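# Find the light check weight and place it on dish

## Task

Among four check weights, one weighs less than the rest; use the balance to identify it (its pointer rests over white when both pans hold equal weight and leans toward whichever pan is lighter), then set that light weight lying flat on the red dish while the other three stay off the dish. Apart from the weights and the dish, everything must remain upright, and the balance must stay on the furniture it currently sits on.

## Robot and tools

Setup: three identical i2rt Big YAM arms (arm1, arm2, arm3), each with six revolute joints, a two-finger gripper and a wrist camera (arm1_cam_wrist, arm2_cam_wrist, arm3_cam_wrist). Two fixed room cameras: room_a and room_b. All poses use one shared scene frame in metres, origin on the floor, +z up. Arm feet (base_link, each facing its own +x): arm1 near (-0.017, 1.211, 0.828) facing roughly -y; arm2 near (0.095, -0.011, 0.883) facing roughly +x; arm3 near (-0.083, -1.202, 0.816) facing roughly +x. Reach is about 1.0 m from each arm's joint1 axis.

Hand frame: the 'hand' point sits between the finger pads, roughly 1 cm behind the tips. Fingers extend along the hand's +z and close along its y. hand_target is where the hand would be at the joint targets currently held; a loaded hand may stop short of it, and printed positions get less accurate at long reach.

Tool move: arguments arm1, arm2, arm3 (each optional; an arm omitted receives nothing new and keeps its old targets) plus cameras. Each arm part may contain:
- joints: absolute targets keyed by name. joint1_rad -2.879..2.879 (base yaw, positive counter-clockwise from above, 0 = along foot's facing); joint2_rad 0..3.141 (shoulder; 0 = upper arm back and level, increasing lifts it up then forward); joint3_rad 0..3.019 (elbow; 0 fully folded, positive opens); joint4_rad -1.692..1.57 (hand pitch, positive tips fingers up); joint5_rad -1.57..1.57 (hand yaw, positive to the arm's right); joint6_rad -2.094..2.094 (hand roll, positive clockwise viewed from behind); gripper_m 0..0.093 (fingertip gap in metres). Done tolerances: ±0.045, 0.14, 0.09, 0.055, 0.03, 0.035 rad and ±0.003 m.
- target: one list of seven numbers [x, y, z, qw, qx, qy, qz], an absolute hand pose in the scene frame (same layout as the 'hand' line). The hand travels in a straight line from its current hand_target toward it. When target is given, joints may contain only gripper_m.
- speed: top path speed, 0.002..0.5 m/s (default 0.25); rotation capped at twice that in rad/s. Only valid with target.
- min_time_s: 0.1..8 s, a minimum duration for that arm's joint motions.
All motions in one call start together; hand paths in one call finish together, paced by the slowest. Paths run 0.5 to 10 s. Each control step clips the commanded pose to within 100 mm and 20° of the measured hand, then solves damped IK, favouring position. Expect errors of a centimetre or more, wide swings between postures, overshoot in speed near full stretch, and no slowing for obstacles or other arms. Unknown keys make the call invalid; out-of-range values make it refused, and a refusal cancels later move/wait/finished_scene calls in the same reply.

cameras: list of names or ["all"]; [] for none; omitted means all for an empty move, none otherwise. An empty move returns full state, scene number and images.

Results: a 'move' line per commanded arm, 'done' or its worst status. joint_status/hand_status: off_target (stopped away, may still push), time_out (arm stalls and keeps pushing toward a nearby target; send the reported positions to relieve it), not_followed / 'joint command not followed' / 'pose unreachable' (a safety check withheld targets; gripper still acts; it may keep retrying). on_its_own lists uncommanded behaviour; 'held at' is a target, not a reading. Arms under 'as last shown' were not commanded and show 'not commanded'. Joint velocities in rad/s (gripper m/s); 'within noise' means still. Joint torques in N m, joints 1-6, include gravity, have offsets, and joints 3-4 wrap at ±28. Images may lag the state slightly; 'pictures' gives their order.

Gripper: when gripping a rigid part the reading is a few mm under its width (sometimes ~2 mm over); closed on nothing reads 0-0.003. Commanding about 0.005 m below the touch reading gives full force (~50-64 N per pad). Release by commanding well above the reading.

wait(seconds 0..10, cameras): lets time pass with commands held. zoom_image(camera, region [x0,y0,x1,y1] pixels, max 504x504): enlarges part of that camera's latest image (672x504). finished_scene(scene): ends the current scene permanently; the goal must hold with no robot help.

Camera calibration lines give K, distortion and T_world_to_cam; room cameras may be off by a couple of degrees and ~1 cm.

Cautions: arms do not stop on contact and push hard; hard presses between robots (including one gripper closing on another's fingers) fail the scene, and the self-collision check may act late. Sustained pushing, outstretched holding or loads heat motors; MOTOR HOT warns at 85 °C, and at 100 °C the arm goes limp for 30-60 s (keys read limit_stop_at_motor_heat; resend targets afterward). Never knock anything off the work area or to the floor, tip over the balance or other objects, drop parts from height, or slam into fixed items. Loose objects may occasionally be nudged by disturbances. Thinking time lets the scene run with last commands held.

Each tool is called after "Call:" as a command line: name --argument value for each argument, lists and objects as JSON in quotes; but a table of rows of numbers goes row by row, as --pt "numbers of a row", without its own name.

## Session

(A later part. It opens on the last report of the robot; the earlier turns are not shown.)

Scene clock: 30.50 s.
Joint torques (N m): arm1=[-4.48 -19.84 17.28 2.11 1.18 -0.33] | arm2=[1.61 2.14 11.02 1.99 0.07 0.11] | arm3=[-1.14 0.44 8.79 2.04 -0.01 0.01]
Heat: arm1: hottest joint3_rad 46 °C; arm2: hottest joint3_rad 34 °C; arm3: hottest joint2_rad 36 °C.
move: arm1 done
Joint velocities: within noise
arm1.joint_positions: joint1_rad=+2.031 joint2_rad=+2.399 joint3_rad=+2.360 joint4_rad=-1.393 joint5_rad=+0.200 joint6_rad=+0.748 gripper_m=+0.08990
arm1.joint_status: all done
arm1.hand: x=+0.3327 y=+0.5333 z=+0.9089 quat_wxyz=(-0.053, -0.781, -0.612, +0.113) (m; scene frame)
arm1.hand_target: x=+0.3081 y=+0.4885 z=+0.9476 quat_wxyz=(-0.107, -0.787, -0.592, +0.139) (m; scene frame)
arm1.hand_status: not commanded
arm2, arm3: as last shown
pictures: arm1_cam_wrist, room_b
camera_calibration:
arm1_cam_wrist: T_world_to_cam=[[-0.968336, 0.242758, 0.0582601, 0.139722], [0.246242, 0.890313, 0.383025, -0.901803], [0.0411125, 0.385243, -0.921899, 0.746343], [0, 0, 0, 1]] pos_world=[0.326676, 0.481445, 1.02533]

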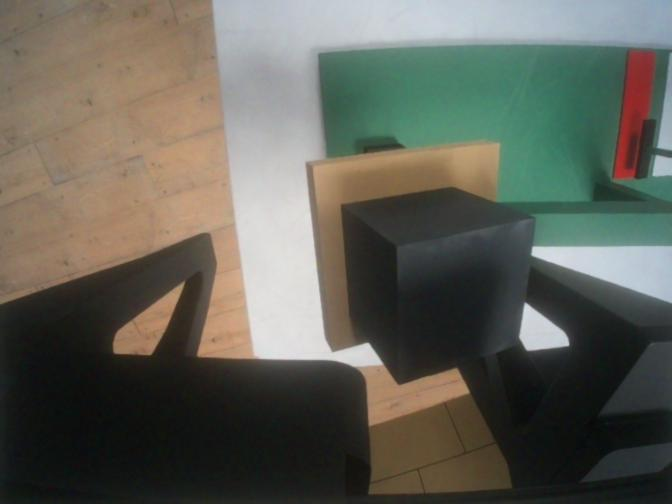

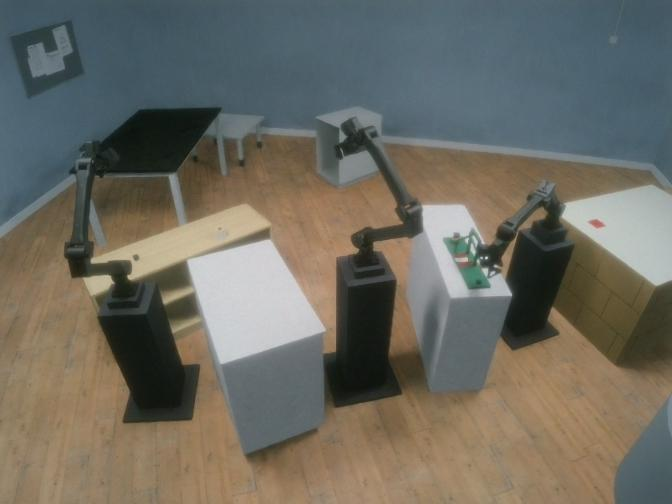

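Call:
move --arm1 '{"target":[0.329,0.533,0.935,-0.053,-0.781,-0.612,0.113],"speed":0.1}' --cameras '["arm1_cam_wrist","room_b"]'

Call:
zoom_image --camera "room_b" --region '[440, 200, 520, 280]'

Scene clock: 32.33 s.
Joint torques (N m): arm1=[-0.56 -20.54 13.53 0.21 0.2 -0.2] | arm2=[1.49 2.14 11 2 0.08 0.11] | arm3=[-1.08 0.44 8.79 2.06 0 0.01]
Heat: arm1: hottest joint3_rad 47 °C; arm2: hottest joint3_rad 34 °C; arm3: hottest joint2_rad 36 °C.
move: arm1 off_target
Joint velocities: within noise
arm1.joint_positions: joint1_rad=+2.032 joint2_rad=+2.399 joint3_rad=+2.360 joint4_rad=-1.440 joint5_rad=+0.202 joint6_rad=+0.753 gripper_m=+0.08993
arm1.joint_status: not commanded
arm1.hand: x=+0.3272 y=+0.5432 z=+0.9076 quat_wxyz=(-0.030, -0.781, -0.613, +0.111) (m; scene frame)
arm1.hand_target: x=+0.3286 y=+0.5339 z=+0.9351 quat_wxyz=(-0.053, -0.781, -0.612, +0.113) (m; scene frame)
arm1.hand_status: off_target (0.029 m and 2.6 deg from the pose sent, 0.026 m and 0.1 deg at the start)
arm2, arm3: as last shown
pictures: arm1_cam_wrist, room_b
camera_calibration:
arm1_cam_wrist: T_world_to_cam=[[-0.965473, 0.244053, 0.0911011, 0.100684], [0.259679, 0.87387, 0.410996, -0.929632], [0.0206944, 0.420463, -0.907074, 0.715671], [0, 0, 0, 1]] pos_world=[0.323803, 0.486892, 1.02207]

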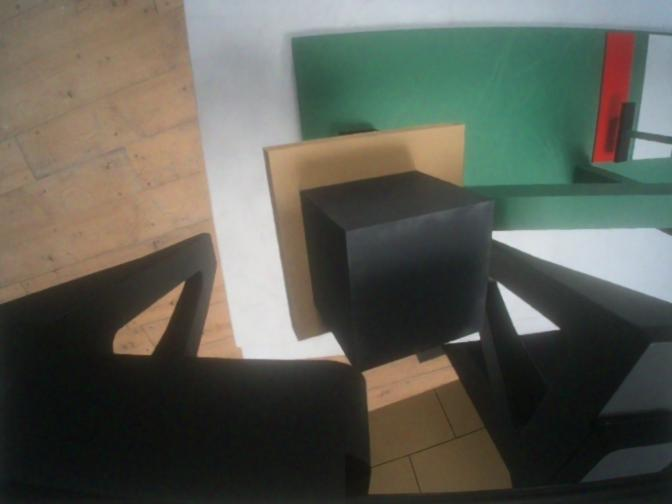

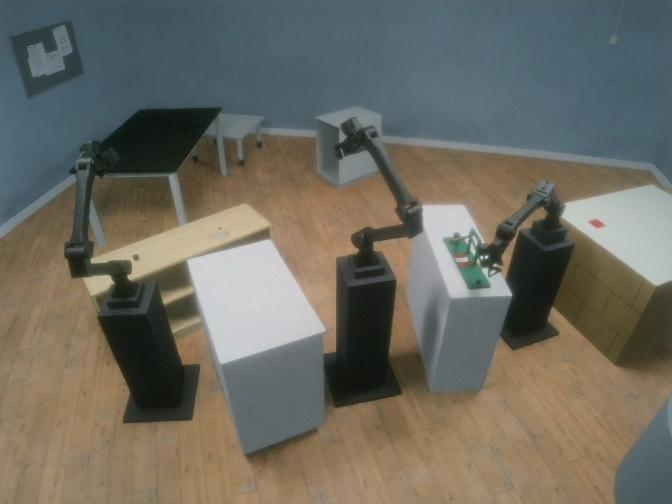

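Scaled by 6.300 from the camera's 672x504 image, which has a finer 960x720 frame.

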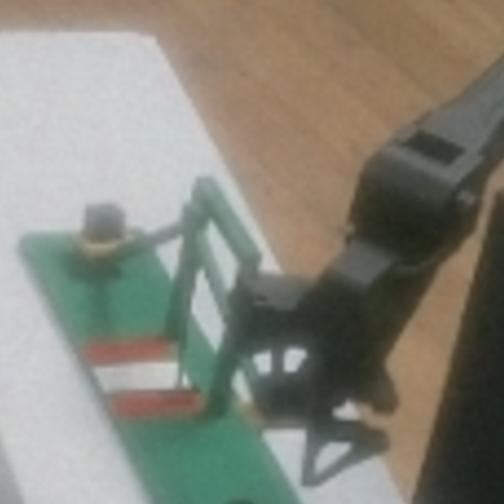

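Call:
move --arm1 '{"target":[0.312,0.59,0.93,-0.053,-0.781,-0.612,0.113],"speed":0.1}' --cameras '["arm1_cam_wrist","room_b"]'

Call:
zoom_image --camera "room_b" --region '[440, 200, 520, 280]'

Scene clock: 34.23 s.
Joint torques (N m): arm1=[0.91 -19.9 10.3 0.95 0.19 0.03] | arm2=[1.55 2.14 10.95 1.92 0.08 0.11] | arm3=[-1.08 0.44 8.79 2.09 0 0.01]
Heat: arm1: hottest joint3_rad 47 °C; arm2: hottest joint3_rad 35 °C; arm3: hottest joint2_rad 36 °C.
move: arm1 off_target
Joint velocities: within noise
arm1.joint_positions: joint1_rad=+2.032 joint2_rad=+2.204 joint3_rad=+2.002 joint4_rad=-1.285 joint5_rad=+0.202 joint6_rad=+0.753 gripper_m=+0.08993
arm1.joint_status: not commanded
arm1.hand: x=+0.2995 y=+0.5915 z=+0.9043 quat_wxyz=(-0.026, -0.781, -0.614, +0.110) (m; scene frame)
arm1.hand_target: x=+0.3117 y=+0.5905 z=+0.9299 quat_wxyz=(-0.053, -0.781, -0.612, +0.113) (m; scene frame)
arm1.hand_status: off_target (0.029 m and 3.1 deg from the pose sent, 0.054 m and 2.6 deg at the start)
arm2, arm3: as last shown
pictures: arm1_cam_wrist, room_b
camera_calibration:
arm1_cam_wrist: T_world_to_cam=[[-0.96494, 0.243744, 0.0973645, 0.0567326], [0.261931, 0.87047, 0.416743, -0.967133], [0.0168257, 0.427634, -0.903795, 0.68692], [0, 0, 0, 1]] pos_world=[0.296508, 0.534281, 1.01836]

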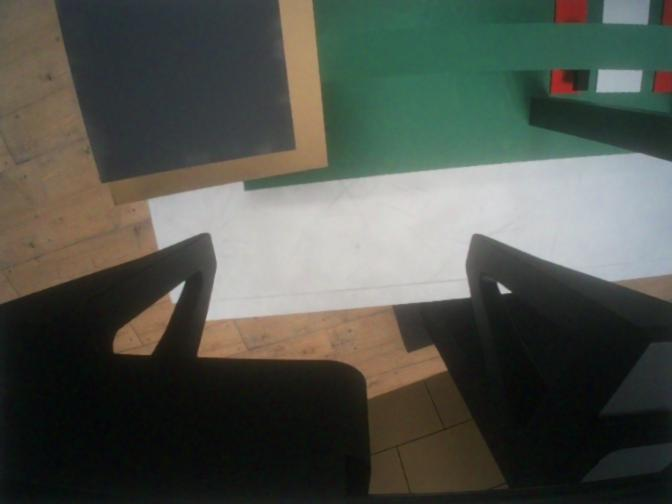

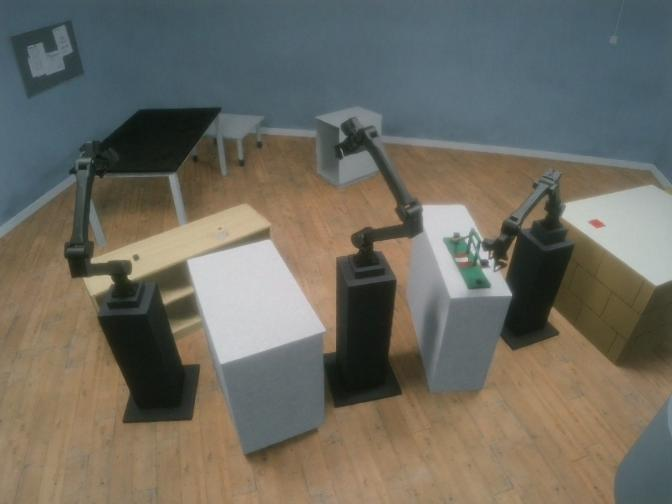

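Scaled by 6.300 from the camera's 672x504 image, which has a finer 960x720 frame.

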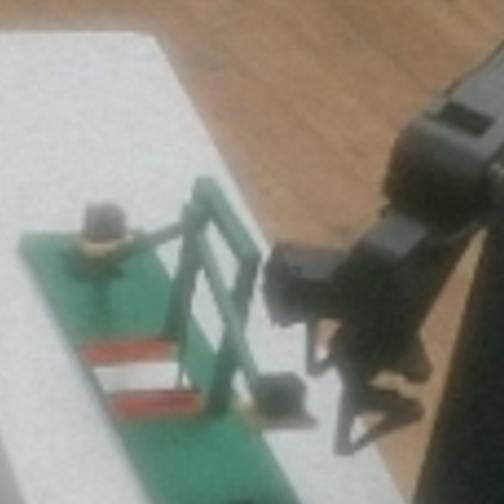

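Call:
move --arm1 '{"target":[0.312,0.59,1.04,0.086,0.7455,0.6536,-0.098],"speed":0.2}'

Call:
move --arm1 '{"target":[0.321,0.525,1.025,0.086,0.7455,0.6536,-0.098],"speed":0.15,"joints":{"gripper_m":0.08}}' --cameras '["arm1_cam_wrist","room_b"]'

Call:
zoom_image --camera "room_b" --region '[440, 200, 520, 280]'

Scene clock: 36.33 s.
Joint torques (N m): arm1=[-0.62 -17.79 15.12 0.27 0.1 -0.19] | arm2=[1.44 2.14 10.99 1.99 0.07 0.11] | arm3=[-1.14 0.44 8.79 2.09 -0.01 0.01]
Heat: arm1: hottest joint3_rad 47 °C; arm2: hottest joint3_rad 35 °C; arm3: hottest joint2_rad 36 °C.
move: arm1 off_target
Joint velocities: within noise
arm1.joint_positions: joint1_rad=+2.032 joint2_rad=+2.098 joint3_rad=+2.101 joint4_rad=-1.422 joint5_rad=+0.152 joint6_rad=+0.653 gripper_m=+0.08993
arm1.joint_status: not commanded
arm1.hand: x=+0.3050 y=+0.6006 z=+1.0106 quat_wxyz=(-0.059, -0.751, -0.651, +0.093) (m; scene frame)
arm1.hand_target: x=+0.3113 y=+0.5915 z=+1.0401 quat_wxyz=(-0.086, -0.745, -0.654, +0.098) (m; scene frame)
arm1.hand_status: off_target (0.032 m and 3.3 deg from the pose sent, 0.136 m and 9.3 deg at the start)
arm2, arm3: as last shown
pictures: none

Scene clock: 38.13 s.
Joint torques (N m): arm1=[-1.49 -17.55 15.04 0.25 0.11 -0.21] | arm2=[1.55 2.32 10.97 1.95 0.09 0.1] | arm3=[-1.08 0.38 8.8 2.06 -0.01 0.01]
Heat: arm1: hottest joint3_rad 48 °C; arm2: hottest joint3_rad 35 °C; arm3: hottest joint2_rad 36 °C.
move: arm1 off_target
Joint velocities: within noise
arm1.joint_positions: joint1_rad=+2.007 joint2_rad=+2.349 joint3_rad=+2.542 joint4_rad=-1.582 joint5_rad=+0.145 joint6_rad=+0.618 gripper_m=+0.08009
arm1.joint_status: all done
arm1.hand: x=+0.3220 y=+0.5361 z=+1.0131 quat_wxyz=(-0.072, -0.747, -0.654, +0.095) (m; scene frame)
arm1.hand_target: x=+0.3206 y=+0.5258 z=+1.0250 quat_wxyz=(-0.087, -0.745, -0.654, +0.098) (m; scene frame)
arm1.hand_status: off_target (0.016 m and 1.7 deg from the pose sent, 0.079 m and 3.3 deg at the start)
arm2.joint_positions: joint1_rad=+0.482 joint2_rad=+0.585 joint3_rad=+1.357 joint4_rad=-1.462 joint5_rad=+0.226 joint6_rad=+0.023 gripper_m=+0.09396
arm2.joint_status: not commanded
arm2.hand: x=-0.1095 y=-0.0683 z=+1.3892 quat_wxyz=(-0.010, +0.891, +0.138, -0.433) (m; scene frame)
arm2.hand_target: x=-0.1075 y=-0.0675 z=+1.4001 quat_wxyz=(-0.007, +0.885, +0.136, -0.444) (m; scene frame)
arm2.hand_status: not commanded
arm3.joint_positions: joint1_rad=-0.065 joint2_rad=+0.649 joint3_rad=+1.390 joint4_rad=-1.161 joint5_rad=-0.034 joint6_rad=-0.702 gripper_m=+0.09396
arm3.joint_status: not commanded
arm3.hand: x=-0.3410 y=-1.1470 z=+1.3892 quat_wxyz=(-0.236, +0.811, +0.203, -0.495) (m; scene frame)
arm3.hand_target: x=-0.3379 y=-1.1478 z=+1.4005 quat_wxyz=(-0.241, +0.805, +0.201, -0.504) (m; scene frame)
arm3.hand_status: not commanded
pictures: arm1_cam_wrist, room_b
camera_calibration:
arm1_cam_wrist: T_world_to_cam=[[-0.990807, 0.133821, 0.019815, 0.227251], [0.130922, 0.911665, 0.389522, -0.922563], [0.0340615, 0.388535, -0.920804, 0.841183], [0, 0, 0, 1]] pos_world=[0.317294, 0.483828, 1.12942]

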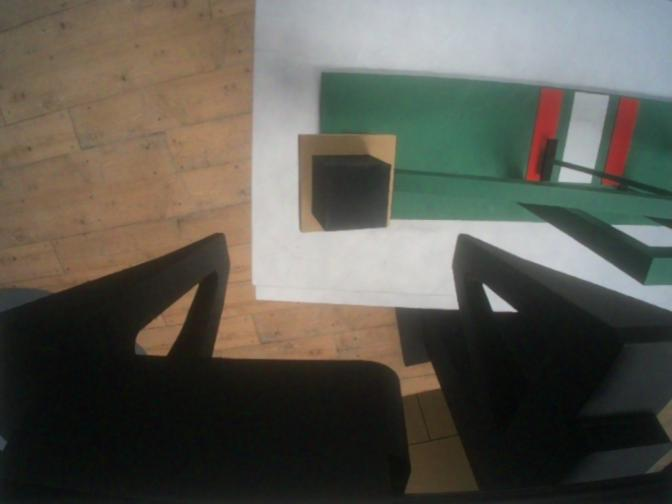

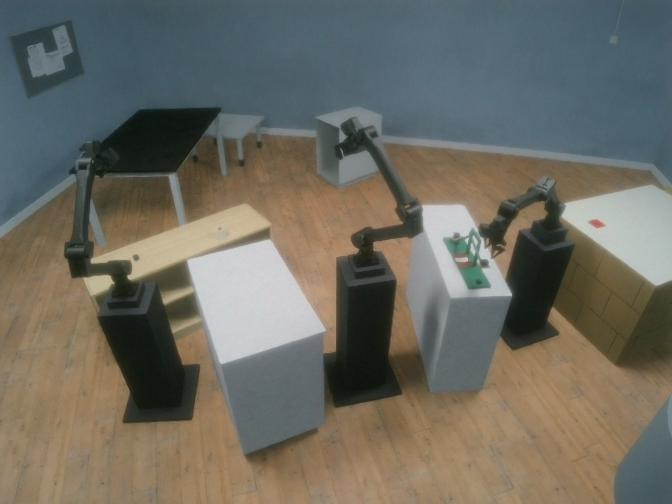

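Scaled by 6.300 from the camera's 672x504 image, which has a finer 960x720 frame.

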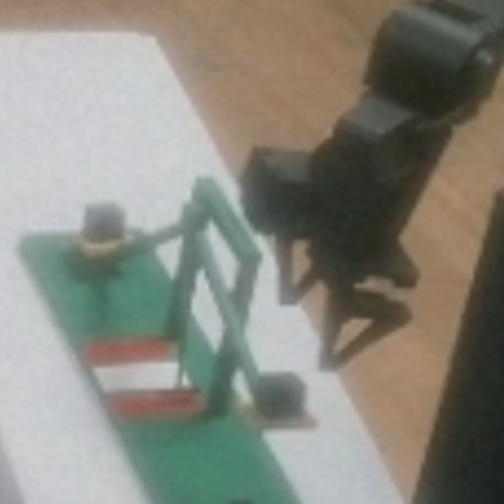

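Call:
move --arm1 '{"target":[0.318,0.524,0.968,0.086,0.7455,0.6536,-0.098],"speed":0.08}' --cameras '["arm1_cam_wrist","room_b"]'

Call:
zoom_image --camera "room_b" --region '[440, 200, 520, 280]'

Scene clock: 43.43 s.
Joint torques (N m): arm1=[-1.61 -21.01 10.84 1.11 0.11 -0.21] | arm2=[1.55 2.08 10.93 1.98 0.08 0.1] | arm3=[-1.2 0.44 8.81 2.06 -0.01 0.01]
Heat: arm1: hottest joint3_rad 49 °C; arm2: hottest joint3_rad 36 °C; arm3: hottest joint3_rad 37 °C.
move: arm1 off_target
Joint velocities: within noise
arm1.joint_positions: joint1_rad=+2.007 joint2_rad=+2.350 joint3_rad=+2.365 joint4_rad=-1.419 joint5_rad=+0.145 joint6_rad=+0.616 gripper_m=+0.08009
arm1.joint_status: not commanded
arm1.hand: x=+0.3234 y=+0.5324 z=+0.9450 quat_wxyz=(-0.065, -0.747, -0.655, +0.093) (m; scene frame)
arm1.hand_target: x=+0.3178 y=+0.5244 z=+0.9680 quat_wxyz=(-0.086, -0.745, -0.654, +0.098) (m; scene frame)
arm1.hand_status: off_target (0.025 m and 2.5 deg from the pose sent, 0.047 m and 1.7 deg at the start)
arm2, arm3: as last shown
pictures: arm1_cam_wrist, room_b
camera_calibration:
arm1_cam_wrist: T_world_to_cam=[[-0.990971, 0.131023, 0.0284489, 0.22384], [0.131418, 0.907167, 0.399722, -0.900127], [0.0265648, 0.399851, -0.916195, 0.771855], [0, 0, 0, 1]] pos_world=[0.319608, 0.478611, 1.0606]

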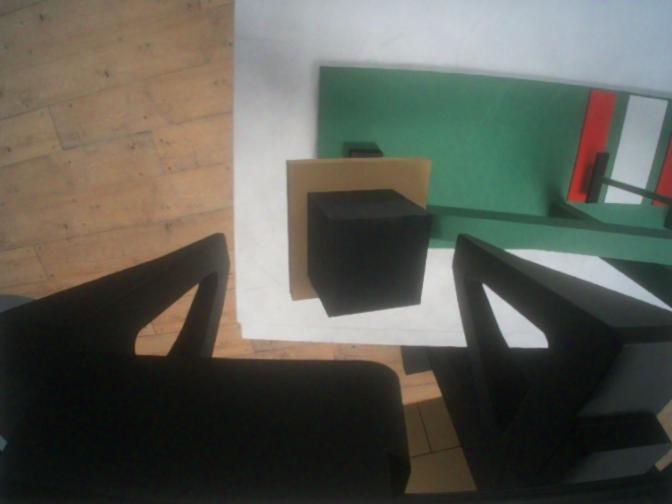

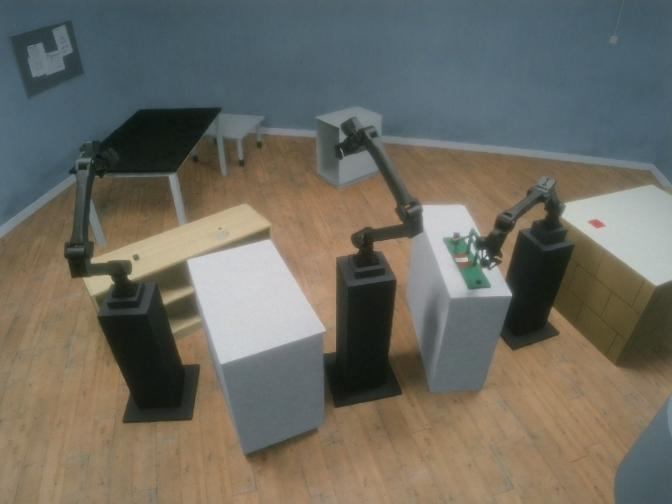

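Scaled by 6.300 from the camera's 672x504 image, which has a finer 960x720 frame.

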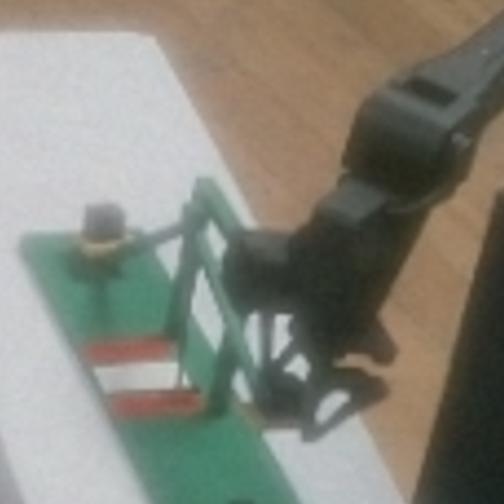

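Call:
move --arm1 '{"target":[0.303,0.523,0.962,0.086,0.7455,0.6536,-0.098],"speed":0.08}'

Call:
move --arm1 '{"joints":{"gripper_m":0.025}}' --cameras '["arm1_cam_wrist","room_b"]'

Call:
zoom_image --camera "room_b" --region '[440, 200, 520, 280]'

Scene clock: 45.17 s.
Joint torques (N m): arm1=[-1.73 -21.42 10.77 1.06 0.2 -0.19] | arm2=[1.44 2.14 10.88 1.92 0.08 0.11] | arm3=[-1.2 0.5 8.79 2.1 -0.01 0.01]
Heat: arm1: hottest joint3_rad 49 °C; arm2: hottest joint3_rad 36 °C; arm3: hottest joint3_rad 37 °C.
move: arm1 off_target
Joint velocities: within noise
arm1.joint_positions: joint1_rad=+1.990 joint2_rad=+2.329 joint3_rad=+2.297 joint4_rad=-1.376 joint5_rad=+0.139 joint6_rad=+0.598 gripper_m=+0.08008
arm1.joint_status: not commanded
arm1.hand: x=+0.3096 y=+0.5321 z=+0.9328 quat_wxyz=(-0.062, -0.747, -0.656, +0.091) (m; scene frame)
arm1.hand_target: x=+0.3029 y=+0.5236 z=+0.9620 quat_wxyz=(-0.086, -0.746, -0.654, +0.098) (m; scene frame)
arm1.hand_status: off_target (0.031 m and 2.9 deg from the pose sent, 0.028 m and 2.5 deg at the start)
arm2, arm3: as last shown
pictures: none

Scene clock: 45.87 s.
Joint torques (N m): arm1=[-2.2 -21.54 10.89 0.2 0.47 -0.21] | arm2=[1.67 2.26 10.96 1.95 0.08 0.11] | arm3=[-1.2 0.5 8.79 2.1 -0.01 0.01]
Heat: arm1: hottest joint3_rad 48 °C; arm2: hottest joint3_rad 36 °C; arm3: hottest joint3_rad 37 °C.
move: arm1 off_target
Joint velocities: within noise
arm1.joint_positions: joint1_rad=+1.998 joint2_rad=+2.328 joint3_rad=+2.297 joint4_rad=-1.353 joint5_rad=+0.129 joint6_rad=+0.597 gripper_m=+0.03327
arm1.joint_status: gripper_m off_target (ended at +0.03330, target +0.02500)
arm1.hand: x=+0.3191 y=+0.5307 z=+0.9343 quat_wxyz=(-0.074, -0.744, -0.658, +0.089) (m; scene frame)
arm1.hand_target: x=+0.3028 y=+0.5235 z=+0.9619 quat_wxyz=(-0.086, -0.746, -0.654, +0.098) (m; scene frame)
arm1.hand_status: not commanded
arm2, arm3: as last shown
pictures: arm1_cam_wrist, room_b
camera_calibration:
arm1_cam_wrist: T_world_to_cam=[[-0.99272, 0.120088, 0.00921675, 0.244454], [0.113971, 0.911894, 0.394284, -0.885648], [0.038944, 0.392464, -0.918942, 0.765521], [0, 0, 0, 1]] pos_world=[0.3138, 0.477821, 1.05041]

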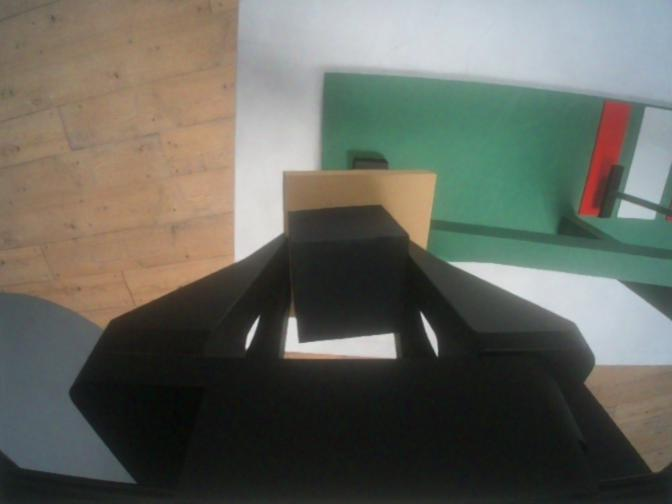

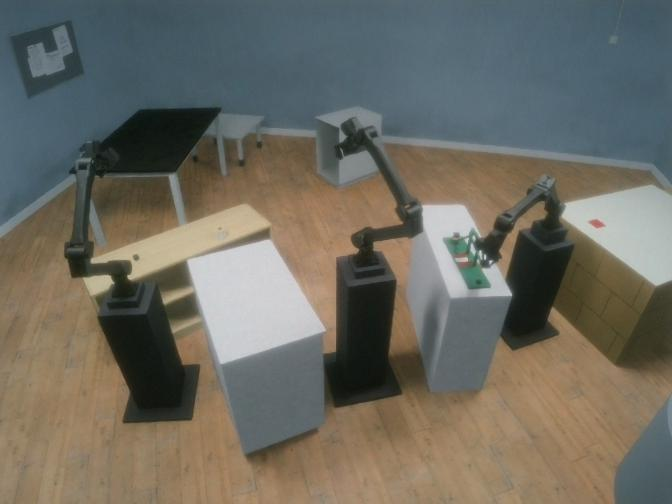

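Scaled by 6.300 from the camera's 672x504 image, which has a finer 960x720 frame.

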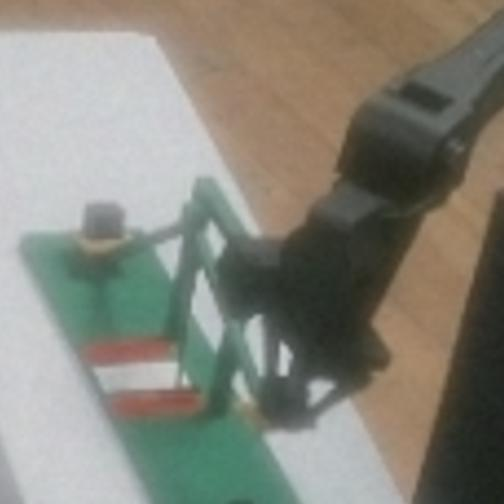

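Call:
move --arm1 '{"target":[0.319,0.545,1.03,0.086,0.7455,0.6536,-0.098],"speed":0.1,"joints":{"gripper_m":0.022}}' --cameras '["arm1_cam_wrist","room_b"]'

Call:
zoom_image --camera "room_b" --region '[440, 200, 520, 280]'

Scene clock: 47.43 s.
Joint torques (N m): arm1=[-0.97 -24.53 16.49 -1.76 0.43 -0.13] | arm2=[1.38 2.37 10.91 1.94 0.07 0.11] | arm3=[-1.14 0.5 8.79 2.09 -0.01 0.01]
Heat: arm1: hottest joint3_rad 49 °C; arm2: hottest joint3_rad 36 °C; arm3: hottest joint3_rad 37 °C.
move: arm1 off_target
Joint velocities: within noise
arm1.joint_positions: joint1_rad=+2.009 joint2_rad=+2.325 joint3_rad=+2.317 joint4_rad=-1.443 joint5_rad=+0.137 joint6_rad=+0.617 gripper_m=+0.03327
arm1.joint_status: gripper_m off_target (ended at +0.03327, target +0.02200)
arm1.hand: x=+0.3178 y=+0.5490 z=+0.9415 quat_wxyz=(-0.042, -0.747, -0.658, +0.084) (m; scene frame)
arm1.hand_target: x=+0.3173 y=+0.5481 z=+1.0269 quat_wxyz=(-0.087, -0.745, -0.653, +0.098) (m; scene frame)
arm1.hand_status: off_target (0.089 m and 5.3 deg from the pose sent, 0.097 m and 1.8 deg at the start)
arm2, arm3: as last shown
pictures: arm1_cam_wrist, room_b
camera_calibration:
arm1_cam_wrist: T_world_to_cam=[[-0.990465, 0.128094, 0.050696, 0.1967], [0.137302, 0.887868, 0.439135, -0.941466], [0.0112392, 0.441908, -0.89699, 0.725838], [0, 0, 0, 1]] pos_world=[0.315932, 0.489947, 1.05453]

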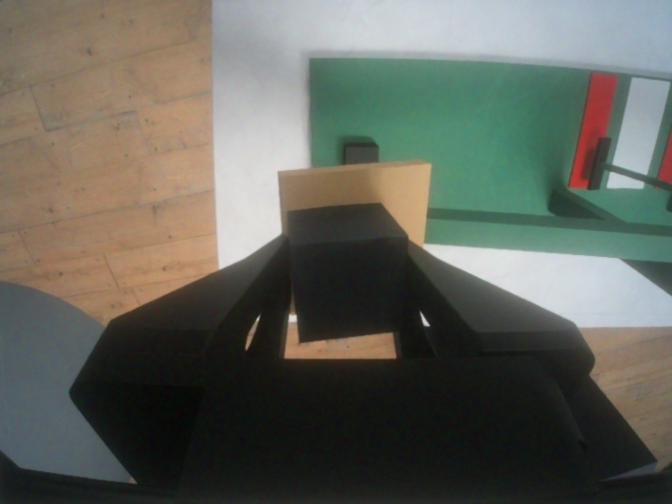

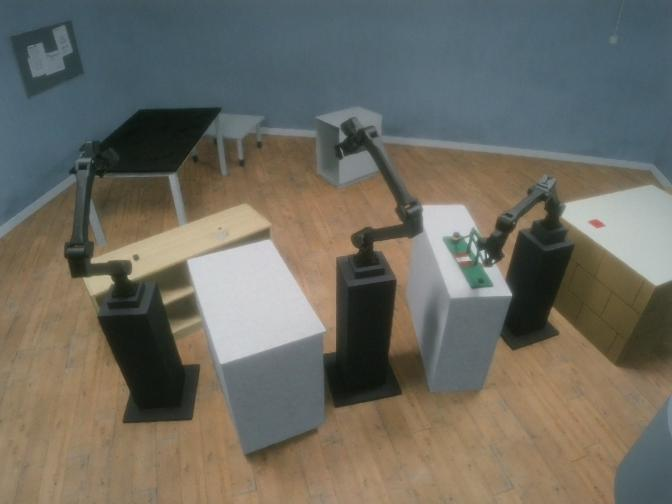

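Scaled by 6.300 from the camera's 672x504 image, which has a finer 960x720 frame.

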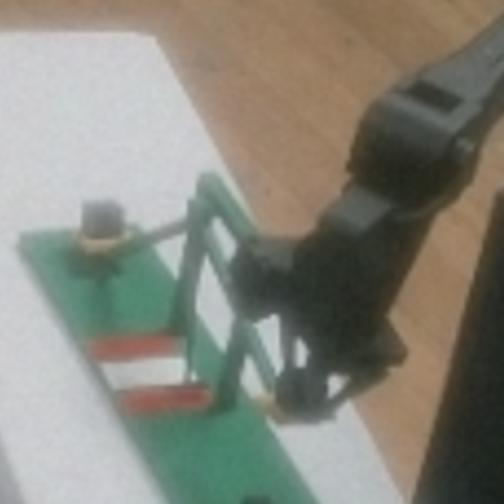

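Call:
move --arm1 '{"joints":{"joint2_rad":2.29,"joint3_rad":2.55,"joint4_rad":-1.46},"min_time_s":1.5}' --cameras '["arm1_cam_wrist","room_b"]'

Call:
zoom_image --camera "room_b" --region '[440, 200, 520, 280]'

Scene clock: 49.80 s.
Joint torques (N m): arm1=[-1.2 -19.72 15.65 1.39 0.31 -0.11] | arm2=[1.49 2.14 10.97 1.89 0.08 0.1] | arm3=[-1.14 0.44 8.81 2.07 0 0.02]
Heat: arm1: hottest joint3_rad 50 °C; arm2: hottest joint3_rad 36 °C; arm3: hottest joint3_rad 37 °C.
move: arm1 done
Joint velocities: within noise
arm1.joint_positions: joint1_rad=+2.012 joint2_rad=+2.300 joint3_rad=+2.485 joint4_rad=-1.475 joint5_rad=+0.142 joint6_rad=+0.617 gripper_m=+0.03010
arm1.joint_status: all done
arm1.on_its_own: gripper_m moved -0.00317 toward your old target +0.02200
arm1.hand: x=+0.3321 y=+0.5263 z=+1.0306 quat_wxyz=(-0.120, -0.744, -0.649, +0.104) (m; scene frame)
arm1.hand_target: x=+0.3357 y=+0.5147 z=+1.0687 quat_wxyz=(-0.163, -0.741, -0.642, +0.115) (m; scene frame)
arm1.hand_status: not commanded
arm2, arm3: as last shown
pictures: arm1_cam_wrist, room_b
camera_calibration:
arm1_cam_wrist: T_world_to_cam=[[-0.991173, 0.12618, -0.0406846, 0.304609], [0.107081, 0.942868, 0.31549, -0.853931], [0.0781688, 0.308349, -0.948056, 0.916342], [0, 0, 0, 1]] pos_world=[0.32173, 0.484155, 1.15054]

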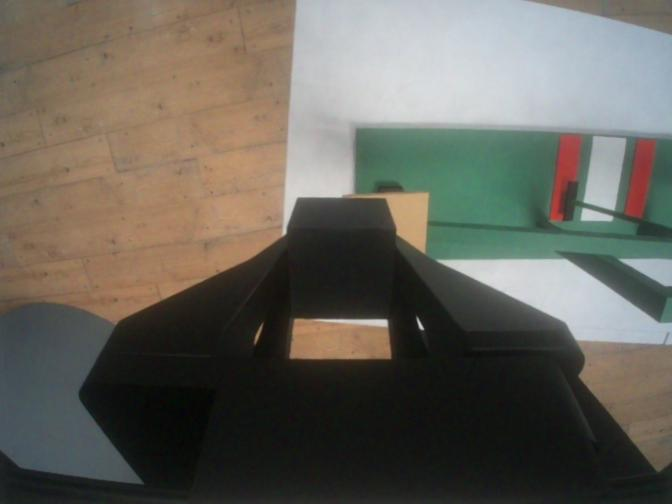

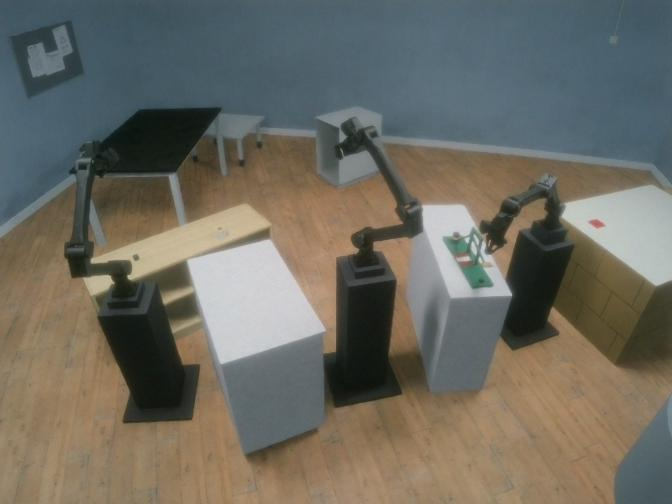

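Scaled by 6.300 from the camera's 672x504 image, which has a finer 960x720 frame.

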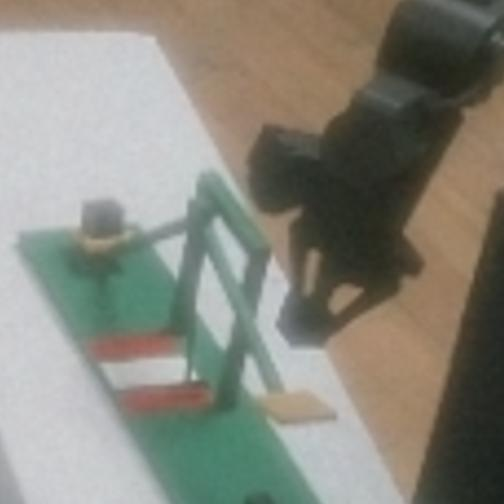

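Call:
move --arm1 '{"joints":{"joint2_rad":1.72,"joint3_rad":1.85,"joint4_rad":-1.3}}'

Call:
move --arm1 '{"joints":{"joint1_rad":-1.4,"joint4_rad":-1.3,"joint5_rad":0,"joint6_rad":0},"min_time_s":3}' --cameras '["arm1_cam_wrist"]'

Scene clock: 51.77 s.
Joint torques (N m): arm1=[-0.97 -13.8 12.3 1.57 0.28 -0.13] | arm2=[1.55 2.14 10.99 1.99 0.07 0.09] | arm3=[-1.14 0.38 8.8 2.09 -0.01 0.02]
Heat: arm1: hottest joint3_rad 50 °C; arm2: hottest joint3_rad 36 °C; arm3: hottest joint3_rad 37 °C.
move: arm1 done
Joint velocities: within noise
arm1.joint_positions: joint1_rad=+2.012 joint2_rad=+1.729 joint3_rad=+1.828 joint4_rad=-1.316 joint5_rad=+0.143 joint6_rad=+0.617 gripper_m=+0.03010
arm1.joint_status: all done
arm1.hand: x=+0.2584 y=+0.6623 z=+1.1295 quat_wxyz=(-0.155, -0.741, -0.644, +0.112) (m; scene frame)
arm1.hand_target: x=+0.2594 y=+0.6561 z=+1.1469 quat_wxyz=(-0.177, -0.739, -0.639, +0.118) (m; scene frame)
arm1.hand_status: not commanded
arm2, arm3: as last shown
pictures: none

Scene clock: 55.43 s.
Joint torques (N m): arm1=[0.26 -13.86 12.42 1.46 0 -0.21] | arm2=[1.49 2.08 10.97 1.96 0.07 0.1] | arm3=[-1.14 0.38 8.79 2.06 -0.01 0.01]
Heat: arm1: hottest joint3_rad 51 °C; arm2: hottest joint3_rad 37 °C; arm3: hottest joint3_rad 37 °C.
move: arm1 done
Joint velocities: within noise
arm1.joint_positions: joint1_rad=-1.408 joint2_rad=+1.729 joint3_rad=+1.828 joint4_rad=-1.309 joint5_rad=+0.002 joint6_rad=+0.015 gripper_m=+0.03010
arm1.joint_status: all done
arm1.hand: x=-0.1509 y=+1.8138 z=+1.1253 quat_wxyz=(+0.107, -0.764, +0.620, +0.141) (m; scene frame)
arm1.hand_target: x=-0.1568 y=+1.8173 z=+1.1422 quat_wxyz=(+0.119, -0.768, +0.609, +0.157) (m; scene frame)
arm1.hand_status: not commanded
arm2, arm3: as last shown
pictures: arm1_cam_wrist
camera_calibration:
arm1_cam_wrist: T_world_to_cam=[[0.977834, 0.209221, -0.00815813, -0.222736], [0.203236, -0.939047, 0.277284, 1.4249], [0.0503528, -0.272795, -0.960753, 1.71118], [0, 0, 0, 1]] pos_world=[-0.157954, 1.85145, 1.2471]

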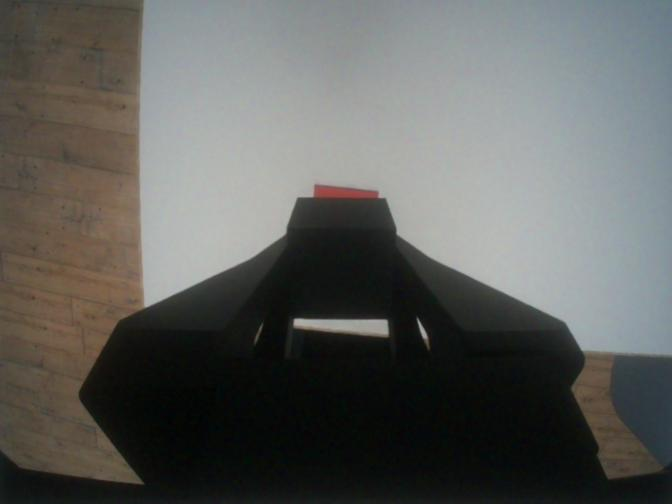

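Call:
move --arm1 '{"target":[-0.138,1.742,0.79,-0.0723,0.7763,-0.6197,-0.0905],"speed":0.2}' --cameras '["arm1_cam_wrist","room_a","room_b"]'

Call:
zoom_image --camera "room_b" --region '[550, 170, 640, 250]'

Call:
zoom_image --camera "room_a" --region '[90, 260, 190, 350]'

Scene clock: 58.87 s.
Joint torques (N m): arm1=[0.26 -12.16 8.51 1.22 0.14 -0.23] | arm2=[1.49 2.2 11.02 1.92 0.1 0.11] | arm3=[-1.2 0.44 8.8 2.07 -0.01 0.01]
Heat: arm1: hottest joint3_rad 50 °C; arm2: hottest joint3_rad 37 °C; arm3: hottest joint3_rad 38 °C.
move: arm1 off_target
Joint velocities: within noise
arm1.joint_positions: joint1_rad=-1.408 joint2_rad=+1.900 joint3_rad=+1.129 joint4_rad=-0.593 joint5_rad=+0.006 joint6_rad=+0.014 gripper_m=+0.03010
arm1.joint_status: not commanded
arm1.hand: x=-0.1341 y=+1.7316 z=+0.7844 quat_wxyz=(+0.062, -0.773, +0.627, +0.080) (m; scene frame)
arm1.hand_target: x=-0.1380 y=+1.7418 z=+0.7902 quat_wxyz=(+0.072, -0.776, +0.620, +0.090) (m; scene frame)
arm1.hand_status: off_target (0.012 m and 1.9 deg from the pose sent, 0.343 m and 7.2 deg at the start)
arm2.joint_positions: joint1_rad=+0.482 joint2_rad=+0.585 joint3_rad=+1.357 joint4_rad=-1.462 joint5_rad=+0.226 joint6_rad=+0.023 gripper_m=+0.09396
arm2.joint_status: not commanded
arm2.hand: x=-0.1095 y=-0.0683 z=+1.3892 quat_wxyz=(-0.010, +0.891, +0.138, -0.433) (m; scene frame)
arm2.hand_target: x=-0.1075 y=-0.0675 z=+1.4001 quat_wxyz=(-0.007, +0.885, +0.136, -0.444) (m; scene frame)
arm2.hand_status: not commanded
arm3.joint_positions: joint1_rad=-0.065 joint2_rad=+0.649 joint3_rad=+1.390 joint4_rad=-1.161 joint5_rad=-0.034 joint6_rad=-0.702 gripper_m=+0.09396
arm3.joint_status: not commanded
arm3.hand: x=-0.3410 y=-1.1470 z=+1.3892 quat_wxyz=(-0.236, +0.811, +0.203, -0.495) (m; scene frame)
arm3.hand_target: x=-0.3379 y=-1.1478 z=+1.4005 quat_wxyz=(-0.241, +0.805, +0.201, -0.504) (m; scene frame)
arm3.hand_status: not commanded
pictures: arm1_cam_wrist, room_a, room_b
camera_calibration:
arm1_cam_wrist: T_world_to_cam=[[0.977944, 0.208856, -0.00198654, -0.229012], [0.190292, -0.88702, 0.420695, 1.23455], [0.0861025, -0.411795, -0.9072, 1.56381], [0, 0, 0, 1]] pos_world=[-0.145611, 1.78687, 0.898868]

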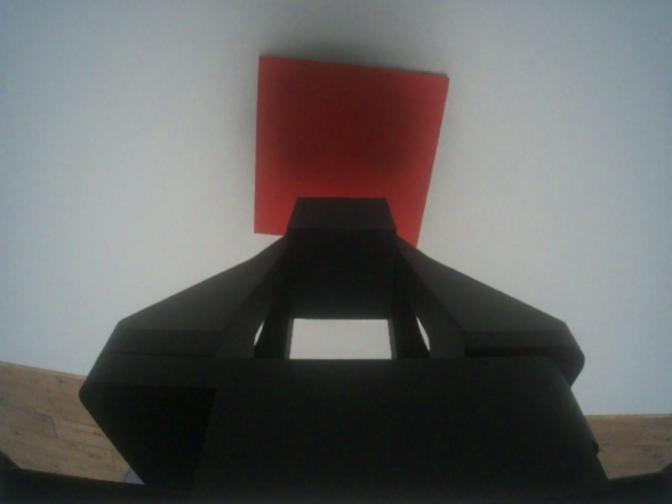

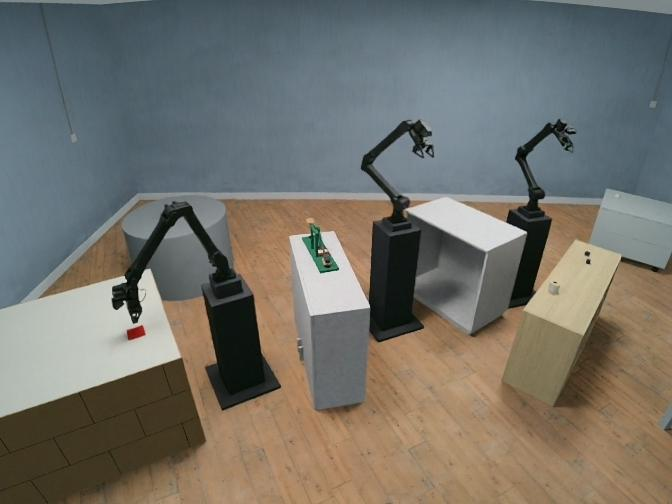

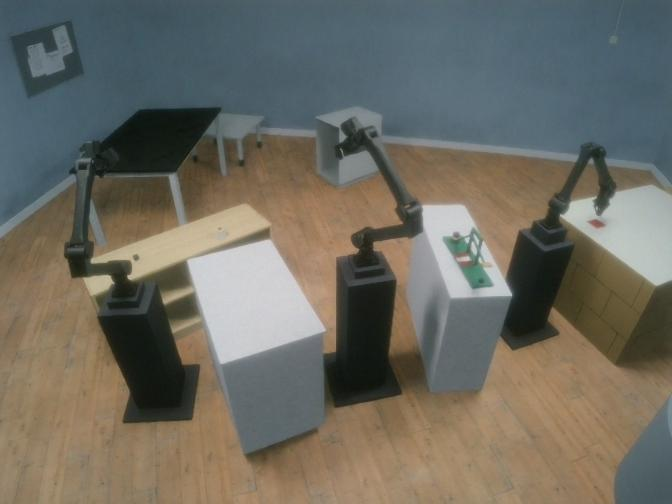

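Scaled by 5.600 from the camera's 672x504 image, which has a finer 960x720 frame.

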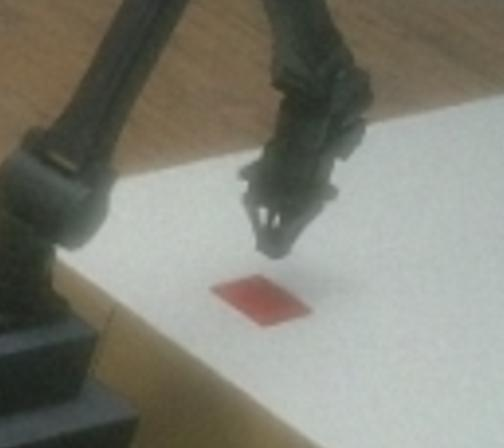

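Scaled by 5.040 from the camera's 672x504 image, which has a finer 960x720 frame.

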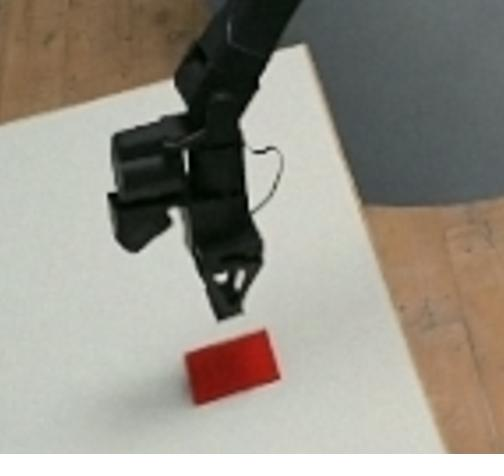

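Call:
move --arm1 '{"target":[-0.143,1.764,0.75,-0.0723,0.7763,-0.6197,-0.0905],"speed":0.1}' --cameras '["arm1_cam_wrist","room_a","room_b"]'

Call:
zoom_image --camera "room_b" --region '[570, 190, 620, 240]'

Call:
zoom_image --camera "room_a" --region '[110, 300, 160, 350]'

Scene clock: 60.60 s.
Joint torques (N m): arm1=[-0.26 -12.81 10.44 1.07 0.15 -0.21] | arm2=[1.44 2.2 10.95 1.96 0.08 0.11] | arm3=[-1.2 0.5 8.8 2.06 0 0.01]
Heat: arm1: hottest joint3_rad 50 °C; arm2: hottest joint3_rad 37 °C; arm3: hottest joint3_rad 38 °C.
move: arm1 off_target
Joint velocities: within noise
arm1.joint_positions: joint1_rad=-1.408 joint2_rad=+2.011 joint3_rad=+1.158 joint4_rad=-0.534 joint5_rad=+0.006 joint6_rad=+0.014 gripper_m=+0.03010
arm1.joint_status: not commanded
arm1.hand: x=-0.1361 y=+1.7388 z=+0.7389 quat_wxyz=(+0.055, -0.774, +0.627, +0.071) (m; scene frame)
arm1.hand_target: x=-0.1429 y=+1.7631 z=+0.7510 quat_wxyz=(+0.073, -0.776, +0.620, +0.091) (m; scene frame)
arm1.hand_status: off_target (0.028 m and 3.1 deg from the pose sent, 0.048 m and 1.9 deg at the start)
arm2, arm3: as last shown
pictures: arm1_cam_wrist, room_a, room_b
camera_calibration:
arm1_cam_wrist: T_world_to_cam=[[0.97791, 0.209018, -0.00165272, -0.22917], [0.188239, -0.877199, 0.441688, 1.22754], [0.0908713, -0.432243, -0.897167, 1.55445], [0, 0, 0, 1]] pos_world=[-0.148218, 1.7966, 0.85203]

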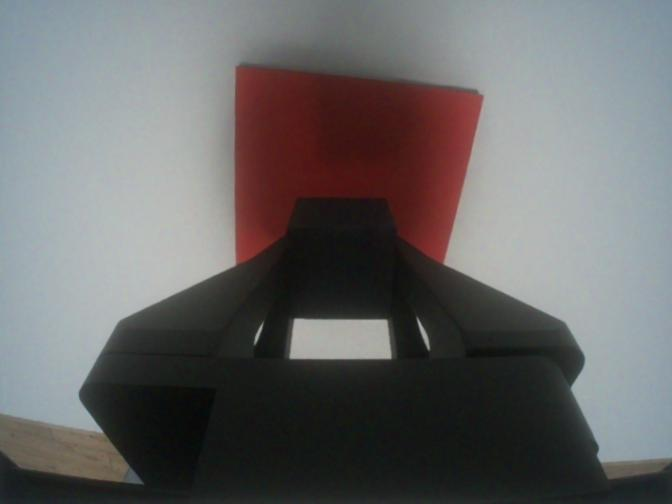

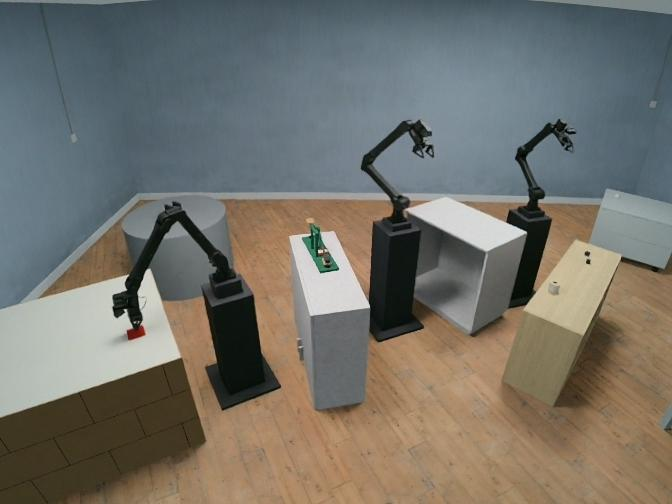

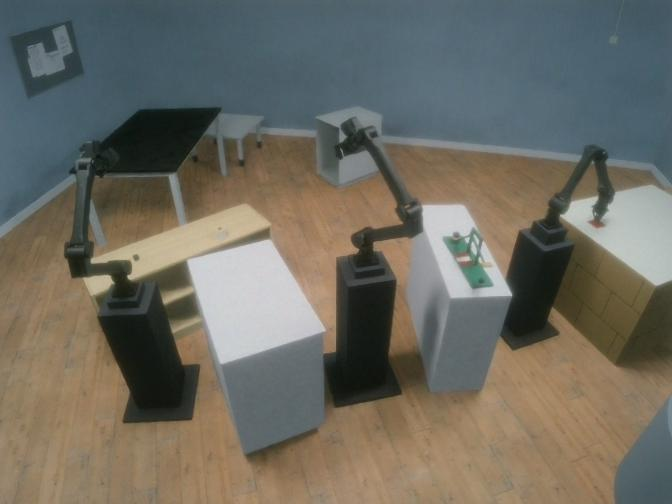

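Scaled by 10.080 from the camera's 672x504 image, which has a finer 960x720 frame.

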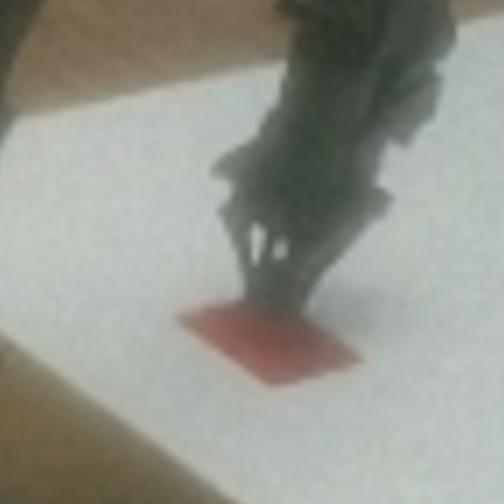

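Scaled by 10.080 from the camera's 672x504 image, which has a finer 960x720 frame.

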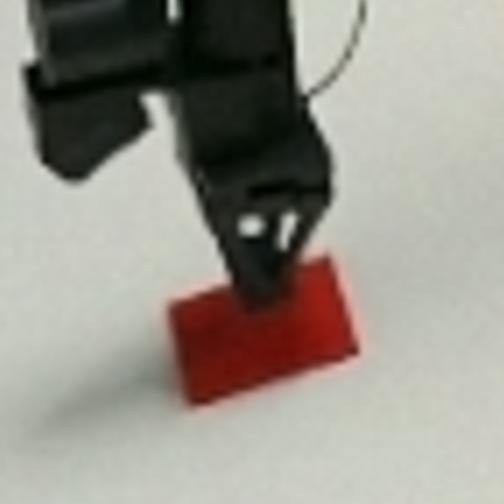

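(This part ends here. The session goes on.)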